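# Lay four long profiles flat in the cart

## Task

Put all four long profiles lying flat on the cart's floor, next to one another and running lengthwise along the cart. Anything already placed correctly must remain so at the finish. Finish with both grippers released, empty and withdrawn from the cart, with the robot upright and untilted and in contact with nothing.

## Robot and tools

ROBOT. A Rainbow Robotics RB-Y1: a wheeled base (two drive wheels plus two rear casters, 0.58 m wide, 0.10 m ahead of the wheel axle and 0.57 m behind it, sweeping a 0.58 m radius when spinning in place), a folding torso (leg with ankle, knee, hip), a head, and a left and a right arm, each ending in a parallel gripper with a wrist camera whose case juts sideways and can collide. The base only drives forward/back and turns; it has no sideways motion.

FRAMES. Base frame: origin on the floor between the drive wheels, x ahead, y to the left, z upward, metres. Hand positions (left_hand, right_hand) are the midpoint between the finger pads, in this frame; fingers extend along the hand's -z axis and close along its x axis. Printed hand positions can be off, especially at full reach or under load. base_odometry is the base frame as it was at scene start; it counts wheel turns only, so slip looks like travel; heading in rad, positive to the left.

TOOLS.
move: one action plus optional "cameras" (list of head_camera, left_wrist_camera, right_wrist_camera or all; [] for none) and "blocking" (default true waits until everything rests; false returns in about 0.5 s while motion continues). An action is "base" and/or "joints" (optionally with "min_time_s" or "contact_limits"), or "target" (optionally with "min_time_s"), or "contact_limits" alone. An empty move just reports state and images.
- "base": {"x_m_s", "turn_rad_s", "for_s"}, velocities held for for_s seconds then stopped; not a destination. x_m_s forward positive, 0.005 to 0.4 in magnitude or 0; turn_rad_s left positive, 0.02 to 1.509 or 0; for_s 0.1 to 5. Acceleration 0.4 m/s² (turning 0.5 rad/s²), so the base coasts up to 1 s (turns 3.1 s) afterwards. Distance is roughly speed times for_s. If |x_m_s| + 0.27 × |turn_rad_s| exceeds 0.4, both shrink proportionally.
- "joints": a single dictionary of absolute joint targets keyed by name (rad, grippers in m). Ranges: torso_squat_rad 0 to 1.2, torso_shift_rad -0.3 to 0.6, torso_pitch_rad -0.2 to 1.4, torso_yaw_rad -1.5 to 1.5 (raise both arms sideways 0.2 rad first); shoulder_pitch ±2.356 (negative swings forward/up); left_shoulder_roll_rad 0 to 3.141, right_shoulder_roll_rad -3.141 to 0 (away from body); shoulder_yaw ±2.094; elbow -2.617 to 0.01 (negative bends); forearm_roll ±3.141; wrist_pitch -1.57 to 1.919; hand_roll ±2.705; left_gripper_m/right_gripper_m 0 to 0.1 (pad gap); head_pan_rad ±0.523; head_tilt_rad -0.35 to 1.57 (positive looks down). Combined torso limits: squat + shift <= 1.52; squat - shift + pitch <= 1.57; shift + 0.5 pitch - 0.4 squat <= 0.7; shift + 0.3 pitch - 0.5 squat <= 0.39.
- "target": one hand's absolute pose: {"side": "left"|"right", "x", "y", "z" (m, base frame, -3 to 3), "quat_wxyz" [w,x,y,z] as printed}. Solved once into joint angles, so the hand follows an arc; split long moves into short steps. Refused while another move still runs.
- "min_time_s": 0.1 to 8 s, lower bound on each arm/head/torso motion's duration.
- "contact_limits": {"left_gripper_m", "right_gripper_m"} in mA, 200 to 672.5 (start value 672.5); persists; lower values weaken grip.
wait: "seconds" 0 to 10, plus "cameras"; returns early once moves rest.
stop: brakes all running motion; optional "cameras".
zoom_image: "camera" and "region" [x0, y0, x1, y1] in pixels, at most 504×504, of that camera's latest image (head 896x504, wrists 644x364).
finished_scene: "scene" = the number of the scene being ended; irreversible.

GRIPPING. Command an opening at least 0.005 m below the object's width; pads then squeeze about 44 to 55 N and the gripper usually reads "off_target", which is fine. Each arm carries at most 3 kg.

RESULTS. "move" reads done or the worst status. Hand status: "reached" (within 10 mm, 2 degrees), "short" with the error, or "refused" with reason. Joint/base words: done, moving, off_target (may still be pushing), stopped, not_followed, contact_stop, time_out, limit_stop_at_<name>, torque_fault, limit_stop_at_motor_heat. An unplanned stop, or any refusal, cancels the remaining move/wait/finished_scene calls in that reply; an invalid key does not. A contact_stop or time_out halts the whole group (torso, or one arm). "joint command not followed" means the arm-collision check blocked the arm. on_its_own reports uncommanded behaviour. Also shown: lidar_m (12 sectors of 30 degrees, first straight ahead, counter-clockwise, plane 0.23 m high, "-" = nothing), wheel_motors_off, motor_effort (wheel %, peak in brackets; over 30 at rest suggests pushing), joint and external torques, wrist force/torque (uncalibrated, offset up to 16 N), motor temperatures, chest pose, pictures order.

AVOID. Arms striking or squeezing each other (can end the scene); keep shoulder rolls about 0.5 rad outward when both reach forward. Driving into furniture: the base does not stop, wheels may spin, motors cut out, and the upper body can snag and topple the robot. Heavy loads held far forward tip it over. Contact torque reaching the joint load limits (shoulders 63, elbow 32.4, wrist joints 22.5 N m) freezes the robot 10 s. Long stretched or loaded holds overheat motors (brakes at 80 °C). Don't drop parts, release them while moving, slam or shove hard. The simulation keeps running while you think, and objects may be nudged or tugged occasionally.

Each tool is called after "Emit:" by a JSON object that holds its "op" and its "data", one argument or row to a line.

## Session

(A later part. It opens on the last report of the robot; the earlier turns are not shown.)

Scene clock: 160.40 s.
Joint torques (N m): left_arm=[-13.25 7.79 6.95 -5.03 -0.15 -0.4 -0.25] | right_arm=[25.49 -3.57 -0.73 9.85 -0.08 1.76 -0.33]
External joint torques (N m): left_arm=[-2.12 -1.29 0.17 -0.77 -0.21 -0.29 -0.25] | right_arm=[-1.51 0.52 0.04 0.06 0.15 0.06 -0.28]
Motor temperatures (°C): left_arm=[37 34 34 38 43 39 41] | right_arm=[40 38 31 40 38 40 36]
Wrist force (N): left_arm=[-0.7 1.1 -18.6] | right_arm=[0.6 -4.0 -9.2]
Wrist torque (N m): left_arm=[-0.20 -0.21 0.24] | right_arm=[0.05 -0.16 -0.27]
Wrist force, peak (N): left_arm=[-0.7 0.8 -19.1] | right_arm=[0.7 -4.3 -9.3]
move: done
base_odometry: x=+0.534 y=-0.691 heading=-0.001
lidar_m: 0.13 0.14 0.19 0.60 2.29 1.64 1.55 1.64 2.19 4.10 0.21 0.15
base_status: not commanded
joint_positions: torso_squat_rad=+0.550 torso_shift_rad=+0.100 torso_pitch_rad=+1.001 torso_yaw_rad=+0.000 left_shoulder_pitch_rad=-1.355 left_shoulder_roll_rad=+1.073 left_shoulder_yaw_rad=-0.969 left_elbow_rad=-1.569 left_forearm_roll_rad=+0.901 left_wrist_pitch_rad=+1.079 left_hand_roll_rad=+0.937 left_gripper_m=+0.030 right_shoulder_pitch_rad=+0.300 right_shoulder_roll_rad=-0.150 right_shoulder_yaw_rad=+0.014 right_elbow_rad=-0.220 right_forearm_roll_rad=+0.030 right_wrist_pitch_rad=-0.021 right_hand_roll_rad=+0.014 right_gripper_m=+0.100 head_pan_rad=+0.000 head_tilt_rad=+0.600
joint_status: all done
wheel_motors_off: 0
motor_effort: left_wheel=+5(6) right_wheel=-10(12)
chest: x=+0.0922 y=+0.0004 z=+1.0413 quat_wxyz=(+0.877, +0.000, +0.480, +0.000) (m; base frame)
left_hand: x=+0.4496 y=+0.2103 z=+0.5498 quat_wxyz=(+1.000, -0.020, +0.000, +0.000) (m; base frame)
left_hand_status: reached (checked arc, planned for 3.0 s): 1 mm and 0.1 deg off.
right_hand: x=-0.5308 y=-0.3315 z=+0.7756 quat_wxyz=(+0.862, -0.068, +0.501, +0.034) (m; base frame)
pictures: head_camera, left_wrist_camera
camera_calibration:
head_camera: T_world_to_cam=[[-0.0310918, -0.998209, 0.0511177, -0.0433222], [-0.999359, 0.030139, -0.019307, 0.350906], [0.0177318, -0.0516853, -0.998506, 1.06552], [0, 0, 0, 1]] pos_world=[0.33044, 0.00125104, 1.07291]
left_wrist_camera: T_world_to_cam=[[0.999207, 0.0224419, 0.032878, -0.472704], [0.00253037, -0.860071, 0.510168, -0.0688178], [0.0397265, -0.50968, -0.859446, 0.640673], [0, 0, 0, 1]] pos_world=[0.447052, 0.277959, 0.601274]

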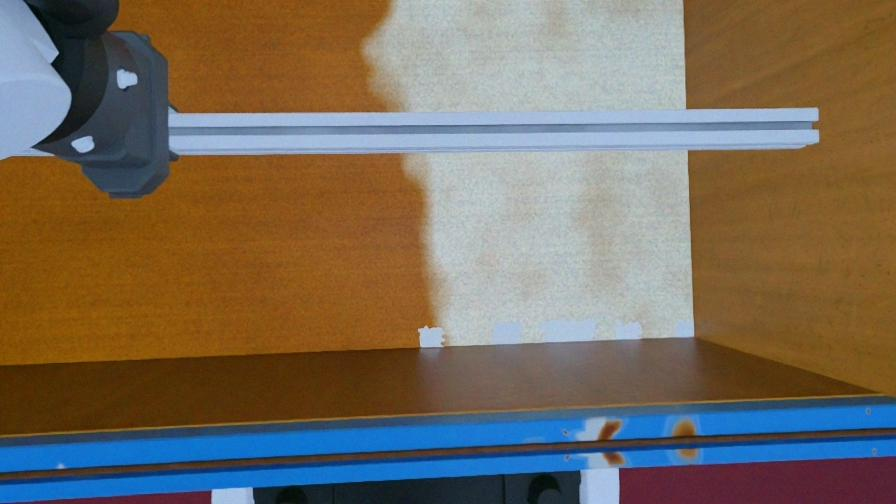

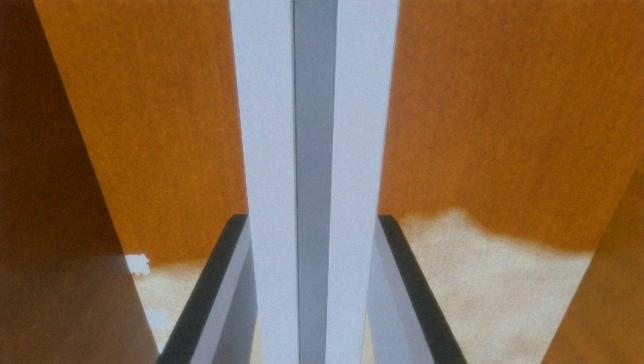

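Emit:
{"op": "move", "data": {
  "joints": {"torso_squat_rad":0.75,"torso_shift_rad":0.22},
  "cameras": []
}}

Emit:
{"op": "move", "data": {
  "target": {"side":"left","x":0.45,"y":0.23,"z":0.42,"quat_wxyz":[0.9997,-0.02,0,0.007]},
  "min_time_s": 2,
  "cameras": ["head_camera"]
}}

Scene clock: 168.47 s.
Joint torques (N m): left_arm=[-13.96 8.3 6.93 -6.02 -0.01 -0.12 -0.27] | right_arm=[25.46 -3.99 -0.11 9.96 -0.12 1.83 -0.24]
External joint torques (N m): left_arm=[-2.83 -0.78 0.16 -1.76 -0.07 -0.01 -0.27] | right_arm=[-1.54 0.09 0.66 0.16 0.12 0.14 -0.2]
Motor temperatures (°C): left_arm=[37 34 34 37 43 39 41] | right_arm=[40 38 31 40 38 40 36]
Wrist force (N): left_arm=[-0.6 0.8 -18.9] | right_arm=[0.2 -4.1 -9.1]
Wrist torque (N m): left_arm=[-0.16 -0.24 0.23] | right_arm=[0.04 -0.22 -0.28]
Wrist force, peak (N): left_arm=[-0.9 0.9 -19.4] | right_arm=[0.7 -4.1 -9.4]
move: done
base_odometry: x=+0.534 y=-0.691 heading=-0.001
lidar_m: 0.13 0.14 0.20 0.61 2.25 1.63 1.56 1.62 2.21 4.11 0.22 0.14
base_status: not commanded
joint_positions: torso_squat_rad=+0.750 torso_shift_rad=+0.220 torso_pitch_rad=+1.001 torso_yaw_rad=+0.000 left_shoulder_pitch_rad=-1.355 left_shoulder_roll_rad=+1.073 left_shoulder_yaw_rad=-0.969 left_elbow_rad=-1.569 left_forearm_roll_rad=+0.901 left_wrist_pitch_rad=+1.079 left_hand_roll_rad=+0.937 left_gripper_m=+0.030 right_shoulder_pitch_rad=+0.300 right_shoulder_roll_rad=-0.150 right_shoulder_yaw_rad=+0.014 right_elbow_rad=-0.220 right_forearm_roll_rad=+0.030 right_wrist_pitch_rad=-0.021 right_hand_roll_rad=+0.014 right_gripper_m=+0.100 head_pan_rad=+0.000 head_tilt_rad=+0.600
joint_status: all done
wheel_motors_off: 0
motor_effort: left_wheel=+5(9) right_wheel=-7(10)
chest: x=+0.1444 y=+0.0003 z=+0.9474 quat_wxyz=(+0.877, +0.000, +0.480, +0.000) (m; base frame)
left_hand: x=+0.5018 y=+0.2103 z=+0.4558 quat_wxyz=(+1.000, -0.020, +0.000, +0.000) (m; base frame)
right_hand: x=-0.4786 y=-0.3316 z=+0.6816 quat_wxyz=(+0.862, -0.068, +0.501, +0.034) (m; base frame)
pictures: none
No camera images: "cameras" was empty.

Scene clock: 170.80 s.
Joint torques (N m): left_arm=[-9.78 10.39 4.89 -6.04 -0.13 -0.61 0.28] | right_arm=[25.4 -3.49 -0.09 9.88 0 1.7 -0.44]
External joint torques (N m): left_arm=[-1.31 1.11 -0.82 -1.65 -0.19 -0.49 0.28] | right_arm=[-1.6 0.6 0.68 0.08 0.24 0 -0.39]
Motor temperatures (°C): left_arm=[37 34 34 37 43 39 41] | right_arm=[40 38 31 40 38 40 36]
Wrist force (N): left_arm=[-1.0 1.1 -18.5] | right_arm=[0.5 -4.0 -9.2]
Wrist torque (N m): left_arm=[-0.19 -0.32 0.24] | right_arm=[0.03 -0.19 -0.26]
Wrist force, peak (N): left_arm=[-1.2 0.8 -19.2] | right_arm=[0.4 -4.0 -9.4]
move: done
base_odometry: x=+0.534 y=-0.691 heading=-0.001
lidar_m: 0.13 0.15 0.20 0.63 2.28 1.64 1.57 1.62 2.22 4.07 0.21 0.14
base_status: not commanded
joint_positions: torso_squat_rad=+0.750 torso_shift_rad=+0.220 torso_pitch_rad=+1.001 torso_yaw_rad=+0.000 left_shoulder_pitch_rad=-1.213 left_shoulder_roll_rad=+1.092 left_shoulder_yaw_rad=-1.006 left_elbow_rad=-1.600 left_forearm_roll_rad=+0.789 left_wrist_pitch_rad=+0.952 left_hand_roll_rad=+1.014 left_gripper_m=+0.030 right_shoulder_pitch_rad=+0.300 right_shoulder_roll_rad=-0.150 right_shoulder_yaw_rad=+0.014 right_elbow_rad=-0.220 right_forearm_roll_rad=+0.030 right_wrist_pitch_rad=-0.021 right_hand_roll_rad=+0.014 right_gripper_m=+0.100 head_pan_rad=+0.000 head_tilt_rad=+0.600
joint_status: all done
wheel_motors_off: 0
motor_effort: left_wheel=+5(6) right_wheel=-6(10)
chest: x=+0.1444 y=+0.0003 z=+0.9474 quat_wxyz=(+0.877, +0.000, +0.480, +0.000) (m; base frame)
left_hand: x=+0.4494 y=+0.2300 z=+0.4202 quat_wxyz=(+1.000, -0.020, +0.001, +0.007) (m; base frame)
left_hand_status: reached (checked arc, planned for 2.0 s): 1 mm and 0.1 deg off.
right_hand: x=-0.4786 y=-0.3316 z=+0.6816 quat_wxyz=(+0.862, -0.068, +0.501, +0.034) (m; base frame)
pictures: head_camera
camera_calibration:
head_camera: T_world_to_cam=[[-0.0310966, -0.998209, 0.0511149, -0.0369105], [-0.999357, 0.0301391, -0.0193973, 0.401307], [0.017822, -0.0516853, -0.998504, 0.970788], [0, 0, 0, 1]] pos_world=[0.3826, 0.00123598, 0.979007]

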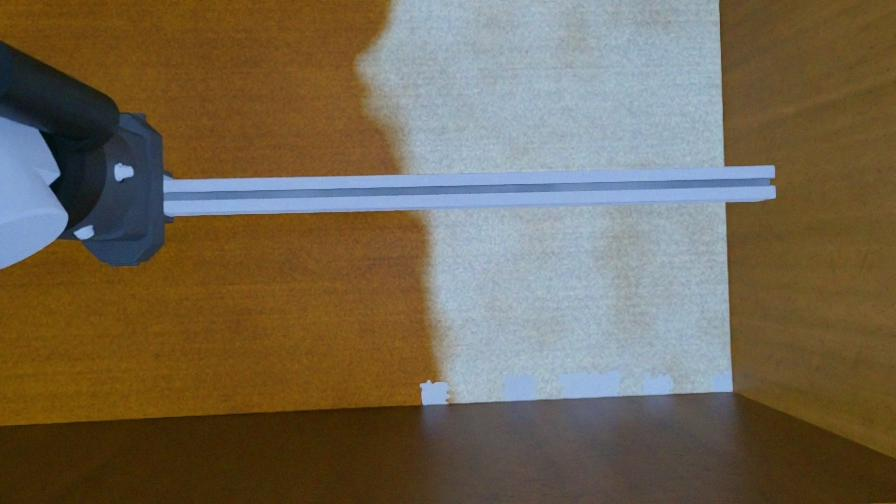

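Emit:
{"op": "zoom_image", "data": {
  "camera": "head_camera",
  "region": [160, 130, 440, 290]
}}

Emit:
{"op": "zoom_image", "data": {
  "camera": "head_camera",
  "region": [540, 120, 820, 280]
}}

Scaled by 1.800 from the camera's 896x504 image, which has a finer 1280x720 frame.

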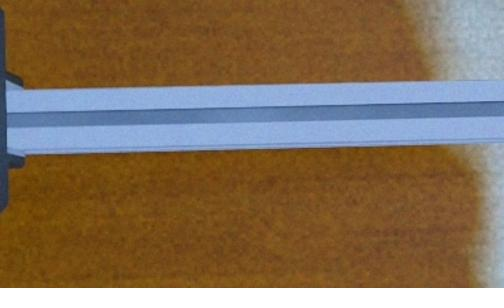

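Scaled by 1.800 from the camera's 896x504 image, which has a finer 1280x720 frame.

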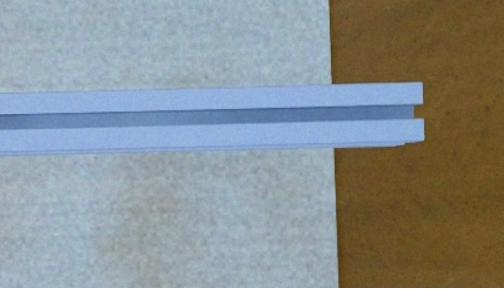

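Emit:
{"op": "move", "data": {
  "target": {"side":"left","x":0.45,"y":0.237,"z":0.36,"quat_wxyz":[0.9997,-0.02,0,0.007]},
  "min_time_s": 1.5,
  "cameras": []
}}

Emit:
{"op": "move", "data": {
  "target": {"side":"left","x":0.45,"y":0.237,"z":0.325,"quat_wxyz":[0.9997,-0.02,0,0.007]},
  "min_time_s": 1.5,
  "cameras": ["head_camera"]
}}

Emit:
{"op": "move", "data": {
  "target": {"side":"left","x":0.45,"y":0.237,"z":0.31,"quat_wxyz":[0.9997,-0.02,0,0.007]},
  "min_time_s": 1.5
}}

Scene clock: 182.70 s.
Joint torques (N m): left_arm=[-11.57 8.12 3.95 -4.46 0.41 -0.28 -0.19] | right_arm=[25.37 -3.67 0.04 9.97 -0.03 1.94 -0.34]
External joint torques (N m): left_arm=[-3.01 -0.47 -0.75 -0.85 0.36 -0.16 -0.19] | right_arm=[-1.63 0.42 0.81 0.18 0.2 0.25 -0.29]
Motor temperatures (°C): left_arm=[37 34 34 37 43 38 41] | right_arm=[40 38 31 40 38 40 36]
Wrist force (N): left_arm=[-0.4 0.6 -18.7] | right_arm=[0.3 -4.0 -9.2]
Wrist torque (N m): left_arm=[-0.34 -0.22 0.21] | right_arm=[0.02 -0.22 -0.26]
Wrist force, peak (N): left_arm=[-0.4 1.2 -19.3] | right_arm=[0.2 -4.2 -9.5]
move: done
base_odometry: x=+0.534 y=-0.691 heading=-0.001
lidar_m: 0.13 0.15 0.20 0.61 2.27 1.64 1.56 1.62 2.21 4.07 0.21 0.15
base_status: not commanded
joint_positions: torso_squat_rad=+0.750 torso_shift_rad=+0.220 torso_pitch_rad=+1.001 torso_yaw_rad=+0.000 left_shoulder_pitch_rad=-1.221 left_shoulder_roll_rad=+0.928 left_shoulder_yaw_rad=-1.028 left_elbow_rad=-1.264 left_forearm_roll_rad=+0.807 left_wrist_pitch_rad=+0.796 left_hand_roll_rad=+0.863 left_gripper_m=+0.030 right_shoulder_pitch_rad=+0.300 right_shoulder_roll_rad=-0.150 right_shoulder_yaw_rad=+0.014 right_elbow_rad=-0.220 right_forearm_roll_rad=+0.030 right_wrist_pitch_rad=-0.021 right_hand_roll_rad=+0.014 right_gripper_m=+0.100 head_pan_rad=+0.000 head_tilt_rad=+0.600
joint_status: all done
wheel_motors_off: 0
motor_effort: left_wheel=+5(6) right_wheel=-8(11)
chest: x=+0.1444 y=+0.0003 z=+0.9474 quat_wxyz=(+0.877, +0.000, +0.480, +0.000) (m; base frame)
left_hand: x=+0.4494 y=+0.2372 z=+0.3600 quat_wxyz=(+1.000, -0.020, +0.000, +0.007) (m; base frame)
left_hand_status: reached (checked arc, planned for 1.5 s): 1 mm and 0.1 deg off.
right_hand: x=-0.4786 y=-0.3316 z=+0.6816 quat_wxyz=(+0.862, -0.068, +0.501, +0.034) (m; base frame)
pictures: none
No camera images: "cameras" was empty.

Scene clock: 184.53 s.
Joint torques (N m): left_arm=[-11.94 6.73 3.13 -3.71 0.1 -0.41 -0.11] | right_arm=[25.25 -3.79 -0.46 9.77 -0.17 1.87 -0.52]
External joint torques (N m): left_arm=[-3.1 -1.03 -0.71 -0.81 0.05 -0.3 -0.11] | right_arm=[-1.75 0.3 0.32 -0.02 0.06 0.18 -0.48]
Motor temperatures (°C): left_arm=[37 34 34 37 43 38 41] | right_arm=[40 38 31 40 38 40 36]
Wrist force (N): left_arm=[-0.5 1.1 -18.3] | right_arm=[0.4 -4.1 -9.2]
Wrist torque (N m): left_arm=[-0.19 -0.22 0.22] | right_arm=[0.04 -0.20 -0.26]
Wrist force, peak (N): left_arm=[-0.8 1.2 -19.2] | right_arm=[0.6 -4.2 -9.3]
move: done
base_odometry: x=+0.534 y=-0.691 heading=-0.001
lidar_m: 0.14 0.14 0.19 0.59 2.28 1.63 1.56 1.63 2.21 4.08 0.22 0.15
base_status: not commanded
joint_positions: torso_squat_rad=+0.750 torso_shift_rad=+0.220 torso_pitch_rad=+1.001 torso_yaw_rad=+0.000 left_shoulder_pitch_rad=-1.248 left_shoulder_roll_rad=+0.797 left_shoulder_yaw_rad=-1.034 left_elbow_rad=-1.001 left_forearm_roll_rad=+0.863 left_wrist_pitch_rad=+0.694 left_hand_roll_rad=+0.724 left_gripper_m=+0.030 right_shoulder_pitch_rad=+0.300 right_shoulder_roll_rad=-0.150 right_shoulder_yaw_rad=+0.014 right_elbow_rad=-0.220 right_forearm_roll_rad=+0.030 right_wrist_pitch_rad=-0.021 right_hand_roll_rad=+0.014 right_gripper_m=+0.100 head_pan_rad=+0.000 head_tilt_rad=+0.600
joint_status: all done
wheel_motors_off: 0
motor_effort: left_wheel=+4(6) right_wheel=-7(10)
chest: x=+0.1444 y=+0.0003 z=+0.9474 quat_wxyz=(+0.877, +0.000, +0.480, +0.000) (m; base frame)
left_hand: x=+0.4495 y=+0.2373 z=+0.3249 quat_wxyz=(+1.000, -0.020, +0.000, +0.007) (m; base frame)
left_hand_status: reached (checked arc, planned for 1.5 s): 1 mm and 0.1 deg off.
right_hand: x=-0.4786 y=-0.3316 z=+0.6816 quat_wxyz=(+0.862, -0.068, +0.501, +0.034) (m; base frame)
pictures: head_camera
camera_calibration:
head_camera: T_world_to_cam=[[-0.0310965, -0.998209, 0.0511151, -0.0369106], [-0.999357, 0.0301391, -0.0193971, 0.401307], [0.0178217, -0.0516854, -0.998504, 0.970788], [0, 0, 0, 1]] pos_world=[0.3826, 0.00123603, 0.979007]

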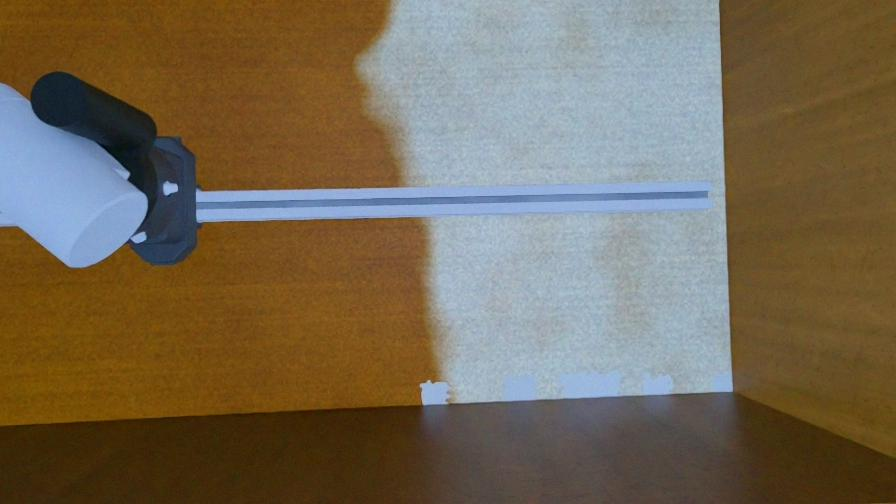

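Scene clock: 186.37 s.
Joint torques (N m): left_arm=[-12.04 0.32 3.06 -2.75 -0.06 -4.2 0.16] | right_arm=[25.4 -3.44 -0.43 9.82 -0.2 1.78 -0.48]
External joint torques (N m): left_arm=[-3.03 -7.04 -0.31 -0.28 -0.11 -4.09 0.16] | right_arm=[-1.58 0.62 0.34 0.03 0.03 0.09 -0.43]
Motor temperatures (°C): left_arm=[37 34 34 37 43 38 41] | right_arm=[41 38 31 40 38 40 36]
Wrist force (N): left_arm=[-16.6 5.6 36.9] | right_arm=[0.4 -4.4 -9.1]
Wrist torque (N m): left_arm=[-0.14 -0.13 0.07] | right_arm=[0.08 -0.21 -0.28]
Wrist force, peak (N): left_arm=[-15.3 2.9 42.9] | right_arm=[0.4 -4.0 -9.6]
move: done
base_odometry: x=+0.534 y=-0.691 heading=-0.001
lidar_m: 0.14 0.13 0.19 0.61 2.30 1.64 1.56 1.64 2.21 4.09 0.22 0.15
base_status: not commanded
joint_positions: torso_squat_rad=+0.750 torso_shift_rad=+0.220 torso_pitch_rad=+0.999 torso_yaw_rad=+0.001 left_shoulder_pitch_rad=-1.266 left_shoulder_roll_rad=+0.731 left_shoulder_yaw_rad=-1.032 left_elbow_rad=-0.862 left_forearm_roll_rad=+0.907 left_wrist_pitch_rad=+0.644 left_hand_roll_rad=+0.640 left_gripper_m=+0.030 right_shoulder_pitch_rad=+0.300 right_shoulder_roll_rad=-0.150 right_shoulder_yaw_rad=+0.014 right_elbow_rad=-0.220 right_forearm_roll_rad=+0.030 right_wrist_pitch_rad=-0.021 right_hand_roll_rad=+0.014 right_gripper_m=+0.100 head_pan_rad=+0.000 head_tilt_rad=+0.600
joint_status: all done
wheel_motors_off: 0
motor_effort: left_wheel=+10(11) right_wheel=-6(8)
chest: x=+0.1437 y=+0.0002 z=+0.9478 quat_wxyz=(+0.878, +0.000, +0.479, +0.000) (m; base frame)
left_hand: x=+0.4498 y=+0.2388 z=+0.3114 quat_wxyz=(+1.000, -0.018, -0.001, +0.007) (m; base frame)
left_hand_status: reached (checked arc, planned for 1.5 s): 2 mm and 0.3 deg off.
right_hand: x=-0.4787 y=-0.3316 z=+0.6808 quat_wxyz=(+0.862, -0.068, +0.501, +0.035) (m; base frame)
pictures: head_camera, left_wrist_camera, right_wrist_camera
camera_calibration:
head_camera: T_world_to_cam=[[-0.0309564, -0.998253, 0.0503283, -0.0363617], [-0.999331, 0.0299307, -0.0210084, 0.402199], [0.0194653, -0.050945, -0.998512, 0.970998], [0, 0, 0, 1]] pos_world=[0.381903, 0.00113118, 0.979833]
left_wrist_camera: T_world_to_cam=[[0.998677, 0.0369916, 0.0357208, -0.469799], [0.0137836, -0.861786, 0.507085, 0.0736477], [0.0495415, -0.505922, -0.861156, 0.445541], [0, 0, 0, 1]] pos_world=[0.446089, 0.306256, 0.363116]
right_wrist_camera: T_world_to_cam=[[-0.504095, 0.0247808, 0.863292, -0.819168], [0.279065, 0.950641, 0.135664, 0.386698], [-0.817319, 0.309303, -0.486129, 0.116365], [0, 0, 0, 1]] pos_world=[-0.425746, -0.383303, 0.711289]

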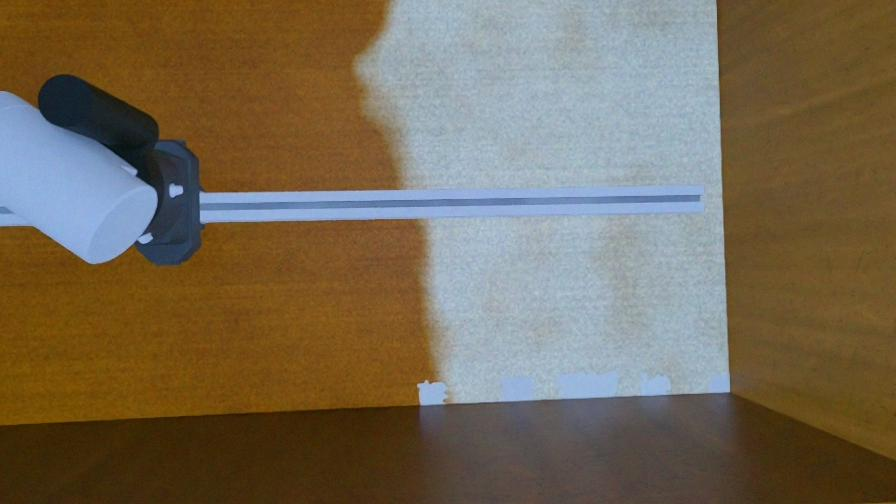

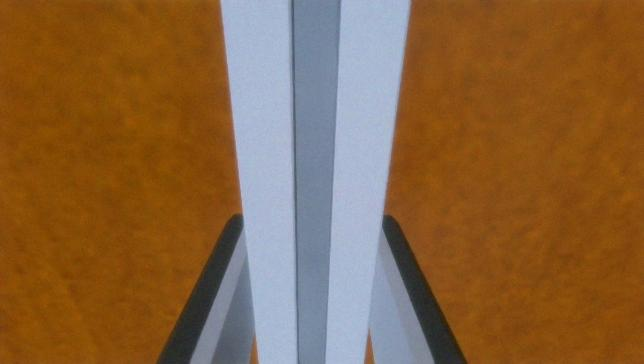

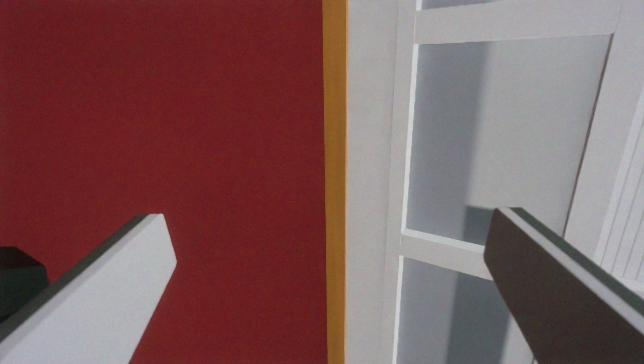

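Emit:
{"op": "move", "data": {
  "joints": {"left_gripper_m":0.045},
  "cameras": ["head_camera"]
}}

Emit:
{"op": "move", "data": {
  "target": {"side":"left","x":0.45,"y":0.235,"z":0.37,"quat_wxyz":[0.9997,-0.02,0,0.007]},
  "min_time_s": 1,
  "cameras": ["head_camera"]
}}

Emit:
{"op": "move", "data": {
  "target": {"side":"left","x":0.44,"y":0.207,"z":0.6,"quat_wxyz":[0.9968,-0.0793,0,0.0]},
  "min_time_s": 1.5,
  "cameras": ["head_camera"]
}}

Emit:
{"op": "move", "data": {
  "joints": {"torso_squat_rad":0.35,"torso_pitch_rad":0.9,"torso_shift_rad":0},
  "cameras": ["head_camera"]
}}

Scene clock: 195.47 s.
Joint torques (N m): left_arm=[-10.53 5.35 3.09 -2.52 -0.09 -0.25 0.11] | right_arm=[25.63 -3.53 -0.78 9.64 0.02 1.43 -0.26]
External joint torques (N m): left_arm=[-1.52 -1.97 -0.27 -0.04 -0.13 -0.14 0.11] | right_arm=[-1.37 0.55 0 -0.15 0.25 -0.27 -0.21]
Motor temperatures (°C): left_arm=[36 34 34 37 43 39 41] | right_arm=[41 38 31 41 38 40 36]
Wrist force (N): left_arm=[-1.1 0.7 -9.0] | right_arm=[0.2 -4.2 -9.2]
Wrist torque (N m): left_arm=[-0.42 -0.26 0.21] | right_arm=[0.05 -0.22 -0.25]
Wrist force, peak (N): left_arm=[-16.5 6.1 37.6] | right_arm=[0.3 -4.4 -9.5]
move: done
base_odometry: x=+0.534 y=-0.691 heading=-0.001
lidar_m: 0.14 0.14 0.20 0.60 2.27 1.64 1.56 1.64 2.20 4.08 0.20 0.15
base_status: not commanded
joint_positions: torso_squat_rad=+0.750 torso_shift_rad=+0.220 torso_pitch_rad=+1.000 torso_yaw_rad=+0.000 left_shoulder_pitch_rad=-1.266 left_shoulder_roll_rad=+0.730 left_shoulder_yaw_rad=-1.032 left_elbow_rad=-0.862 left_forearm_roll_rad=+0.907 left_wrist_pitch_rad=+0.643 left_hand_roll_rad=+0.640 left_gripper_m=+0.045 right_shoulder_pitch_rad=+0.300 right_shoulder_roll_rad=-0.150 right_shoulder_yaw_rad=+0.014 right_elbow_rad=-0.220 right_forearm_roll_rad=+0.030 right_wrist_pitch_rad=-0.021 right_hand_roll_rad=+0.014 right_gripper_m=+0.100 head_pan_rad=+0.000 head_tilt_rad=+0.600
joint_status: all done
wheel_motors_off: 0
motor_effort: left_wheel=+4(12) right_wheel=-4(7)
chest: x=+0.1441 y=+0.0002 z=+0.9475 quat_wxyz=(+0.878, +0.000, +0.479, +0.000) (m; base frame)
left_hand: x=+0.4498 y=+0.2374 z=+0.3107 quat_wxyz=(+1.000, -0.019, -0.001, +0.007) (m; base frame)
right_hand: x=-0.4786 y=-0.3316 z=+0.6814 quat_wxyz=(+0.862, -0.068, +0.501, +0.034) (m; base frame)
pictures: head_camera
camera_calibration:
head_camera: T_world_to_cam=[[-0.0311327, -0.998222, 0.0508226, -0.0367368], [-0.999346, 0.0301526, -0.0199385, 0.401615], [0.0183706, -0.0514101, -0.998509, 0.970843], [0, 0, 0, 1]] pos_world=[0.382373, 0.00112994, 0.979269]

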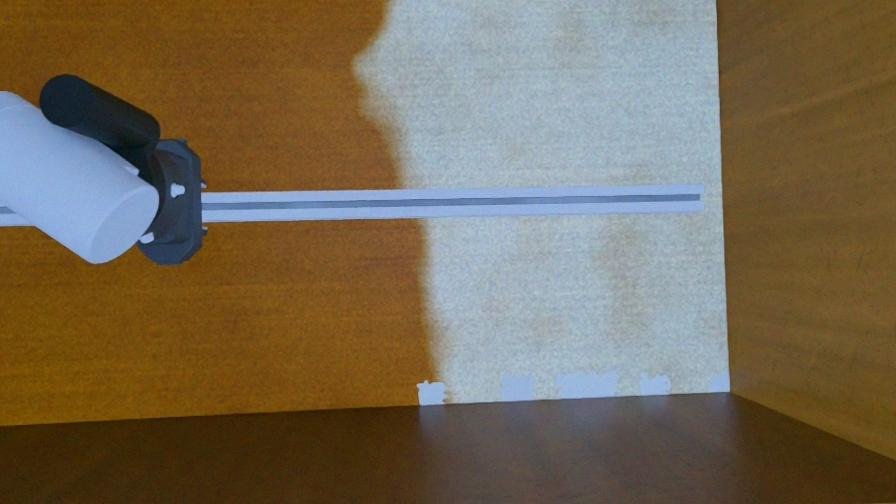

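Scene clock: 196.80 s.
Joint torques (N m): left_arm=[-8.26 8.36 4.36 -4.28 -0.19 -0.16 0.23] | right_arm=[25.29 -3.76 -0.53 9.55 -0.08 1.82 -0.22]
External joint torques (N m): left_arm=[0.38 -0.35 -0.54 -0.54 -0.25 -0.04 0.23] | right_arm=[-1.71 0.33 0.24 -0.25 0.15 0.13 -0.17]
Motor temperatures (°C): left_arm=[36 34 34 37 43 39 41] | right_arm=[41 38 31 41 38 40 36]
Wrist force (N): left_arm=[-1.0 0.5 -9.4] | right_arm=[0.1 -4.2 -9.2]
Wrist torque (N m): left_arm=[-0.41 -0.28 0.21] | right_arm=[0.05 -0.22 -0.28]
Wrist force, peak (N): left_arm=[-1.1 0.6 -10.1] | right_arm=[0.3 -4.1 -9.5]
move: done
base_odometry: x=+0.534 y=-0.691 heading=-0.001
lidar_m: 0.14 0.14 0.21 0.61 2.27 1.64 1.56 1.63 2.23 4.08 0.22 0.15
base_status: not commanded
joint_positions: torso_squat_rad=+0.750 torso_shift_rad=+0.220 torso_pitch_rad=+1.000 torso_yaw_rad=+0.000 left_shoulder_pitch_rad=-1.225 left_shoulder_roll_rad=+0.956 left_shoulder_yaw_rad=-1.033 left_elbow_rad=-1.318 left_forearm_roll_rad=+0.812 left_wrist_pitch_rad=+0.820 left_hand_roll_rad=+0.886 left_gripper_m=+0.045 right_shoulder_pitch_rad=+0.300 right_shoulder_roll_rad=-0.150 right_shoulder_yaw_rad=+0.014 right_elbow_rad=-0.220 right_forearm_roll_rad=+0.030 right_wrist_pitch_rad=-0.021 right_hand_roll_rad=+0.014 right_gripper_m=+0.100 head_pan_rad=+0.000 head_tilt_rad=+0.600
joint_status: all done
wheel_motors_off: 0
motor_effort: left_wheel=+3(5) right_wheel=-4(7)
chest: x=+0.1442 y=+0.0002 z=+0.9475 quat_wxyz=(+0.878, +0.000, +0.479, +0.000) (m; base frame)
left_hand: x=+0.4502 y=+0.2347 z=+0.3697 quat_wxyz=(+1.000, -0.022, +0.002, +0.007) (m; base frame)
left_hand_status: reached (checked arc, planned for 1.0 s): 0 mm and 0.3 deg off.
right_hand: x=-0.4787 y=-0.3316 z=+0.6814 quat_wxyz=(+0.862, -0.068, +0.501, +0.034) (m; base frame)
pictures: head_camera
camera_calibration:
head_camera: T_world_to_cam=[[-0.0311481, -0.998218, 0.0508925, -0.0367909], [-0.999346, 0.0301678, -0.019917, 0.401599], [0.0183461, -0.0514797, -0.998506, 0.970837], [0, 0, 0, 1]] pos_world=[0.38238, 0.0011376, 0.979257]

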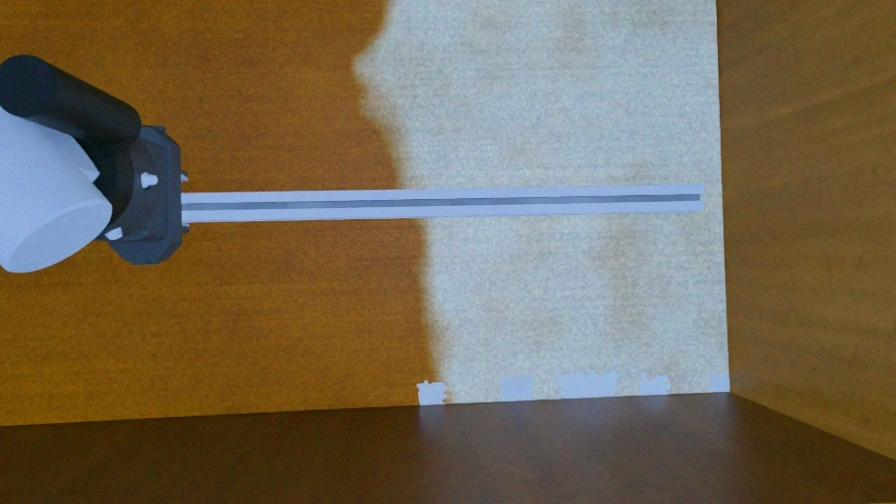

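Scene clock: 198.63 s.
Joint torques (N m): left_arm=[-8.54 10.04 6.71 -3.99 0.2 -0.12 0.34] | right_arm=[24.5 -3.84 -0.33 9.88 -0.21 1.84 -0.31]
External joint torques (N m): left_arm=[-0.55 -0.59 -0.38 -0.09 0.07 0.2 0.34] | right_arm=[-2.49 0.24 0.44 0.08 0.03 0.14 -0.26]
Motor temperatures (°C): left_arm=[36 34 34 37 43 39 41] | right_arm=[41 38 31 41 38 40 36]
Wrist force (N): left_arm=[-1.3 1.7 -9.5] | right_arm=[0.0 -4.0 -9.2]
Wrist torque (N m): left_arm=[-0.51 -0.24 0.25] | right_arm=[0.02 -0.25 -0.28]
Wrist force, peak (N): left_arm=[-1.7 -0.1 -10.5] | right_arm=[0.4 -4.1 -9.4]
move: done
base_odometry: x=+0.534 y=-0.691 heading=-0.001
lidar_m: 0.13 0.15 0.21 0.60 2.28 1.65 1.56 1.64 2.21 4.09 0.21 0.14
base_status: not commanded
joint_positions: torso_squat_rad=+0.750 torso_shift_rad=+0.220 torso_pitch_rad=+1.000 torso_yaw_rad=+0.000 left_shoulder_pitch_rad=-1.275 left_shoulder_roll_rad=+1.543 left_shoulder_yaw_rad=-0.855 left_elbow_rad=-2.268 left_forearm_roll_rad=+1.077 left_wrist_pitch_rad=+1.100 left_hand_roll_rad=+1.211 left_gripper_m=+0.045 right_shoulder_pitch_rad=+0.300 right_shoulder_roll_rad=-0.150 right_shoulder_yaw_rad=+0.014 right_elbow_rad=-0.220 right_forearm_roll_rad=+0.030 right_wrist_pitch_rad=-0.021 right_hand_roll_rad=+0.014 right_gripper_m=+0.100 head_pan_rad=+0.000 head_tilt_rad=+0.600
joint_status: all done
wheel_motors_off: 0
motor_effort: left_wheel=+4(5) right_wheel=-3(7)
chest: x=+0.1442 y=+0.0003 z=+0.9475 quat_wxyz=(+0.878, +0.000, +0.479, +0.000) (m; base frame)
left_hand: x=+0.4399 y=+0.2070 z=+0.5998 quat_wxyz=(+0.997, -0.079, +0.000, +0.000) (m; base frame)
left_hand_status: reached (checked arc, planned for 1.5 s): 0 mm and 0.0 deg off.
right_hand: x=-0.4787 y=-0.3316 z=+0.6814 quat_wxyz=(+0.862, -0.068, +0.501, +0.034) (m; base frame)
pictures: head_camera
camera_calibration:
head_camera: T_world_to_cam=[[-0.031163, -0.998216, 0.0509212, -0.036814], [-0.999346, 0.0301836, -0.0198906, 0.401579], [0.0183181, -0.0515078, -0.998505, 0.970833], [0, 0, 0, 1]] pos_world=[0.382385, 0.00113606, 0.979244]

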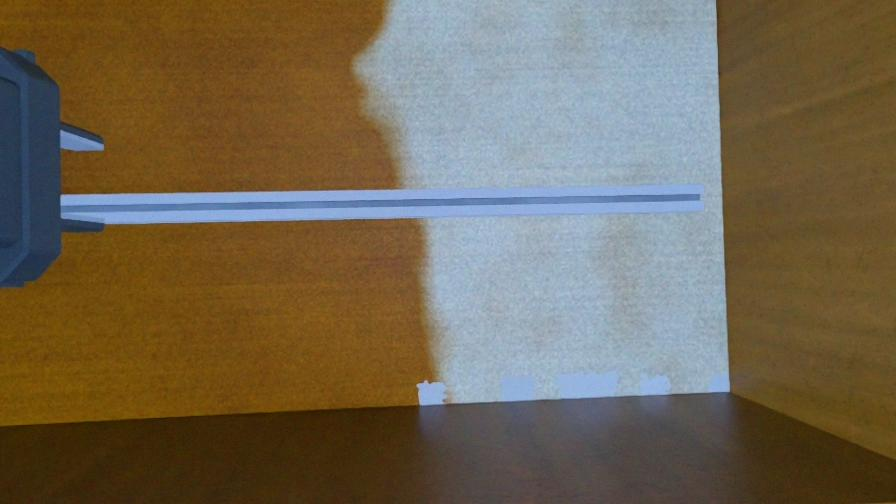

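Scene clock: 200.93 s.
Joint torques (N m): left_arm=[-9.31 10.19 7.86 -3.33 -0.09 -0.48 0.24] | right_arm=[23.84 -3.93 0 9.4 -0.14 1.63 -0.46]
External joint torques (N m): left_arm=[-0.39 -0.49 0.15 -0.06 -0.07 -0.1 0.25] | right_arm=[-1.96 0.47 0.79 0.06 0.07 0.04 -0.42]
Motor temperatures (°C): left_arm=[36 34 34 37 43 39 41] | right_arm=[41 38 31 41 38 40 36]
Wrist force (N): left_arm=[-1.8 1.7 -9.2] | right_arm=[0.1 -4.0 -9.7]
Wrist torque (N m): left_arm=[-0.44 -0.22 0.26] | right_arm=[0.02 -0.20 -0.28]
Wrist force, peak (N): left_arm=[-1.1 1.4 -10.0] | right_arm=[0.3 -4.2 -10.0]
move: done
base_odometry: x=+0.534 y=-0.691 heading=-0.001
lidar_m: 0.13 0.14 0.20 0.61 2.26 1.63 1.56 1.62 2.22 4.09 0.22 0.15
base_status: not commanded
joint_positions: torso_squat_rad=+0.350 torso_shift_rad=+0.000 torso_pitch_rad=+0.900 torso_yaw_rad=+0.000 left_shoulder_pitch_rad=-1.275 left_shoulder_roll_rad=+1.543 left_shoulder_yaw_rad=-0.855 left_elbow_rad=-2.268 left_forearm_roll_rad=+1.077 left_wrist_pitch_rad=+1.100 left_hand_roll_rad=+1.211 left_gripper_m=+0.045 right_shoulder_pitch_rad=+0.300 right_shoulder_roll_rad=-0.150 right_shoulder_yaw_rad=+0.014 right_elbow_rad=-0.220 right_forearm_roll_rad=+0.030 right_wrist_pitch_rad=-0.021 right_hand_roll_rad=+0.014 right_gripper_m=+0.100 head_pan_rad=+0.000 head_tilt_rad=+0.600
joint_status: all done
wheel_motors_off: 0
motor_effort: left_wheel=+6(7) right_wheel=-5(9)
chest: x=+0.0144 y=+0.0003 z=+1.1304 quat_wxyz=(+0.900, +0.000, +0.435, +0.000) (m; base frame)
left_hand: x=+0.3433 y=+0.2070 z=+0.8140 quat_wxyz=(+0.996, -0.079, -0.050, -0.004) (m; base frame)
right_hand: x=-0.5788 y=-0.3316 z=+0.8035 quat_wxyz=(+0.886, -0.069, +0.458, +0.031) (m; base frame)
pictures: head_camera
camera_calibration:
head_camera: T_world_to_cam=[[-0.0360808, -0.998217, 0.0475584, -0.0462848], [-0.992376, 0.0301765, -0.119497, 0.388019], [0.117848, -0.0515073, -0.991695, 1.14667], [0, 0, 0, 1]] pos_world=[0.248257, 0.0011508, 1.18572]

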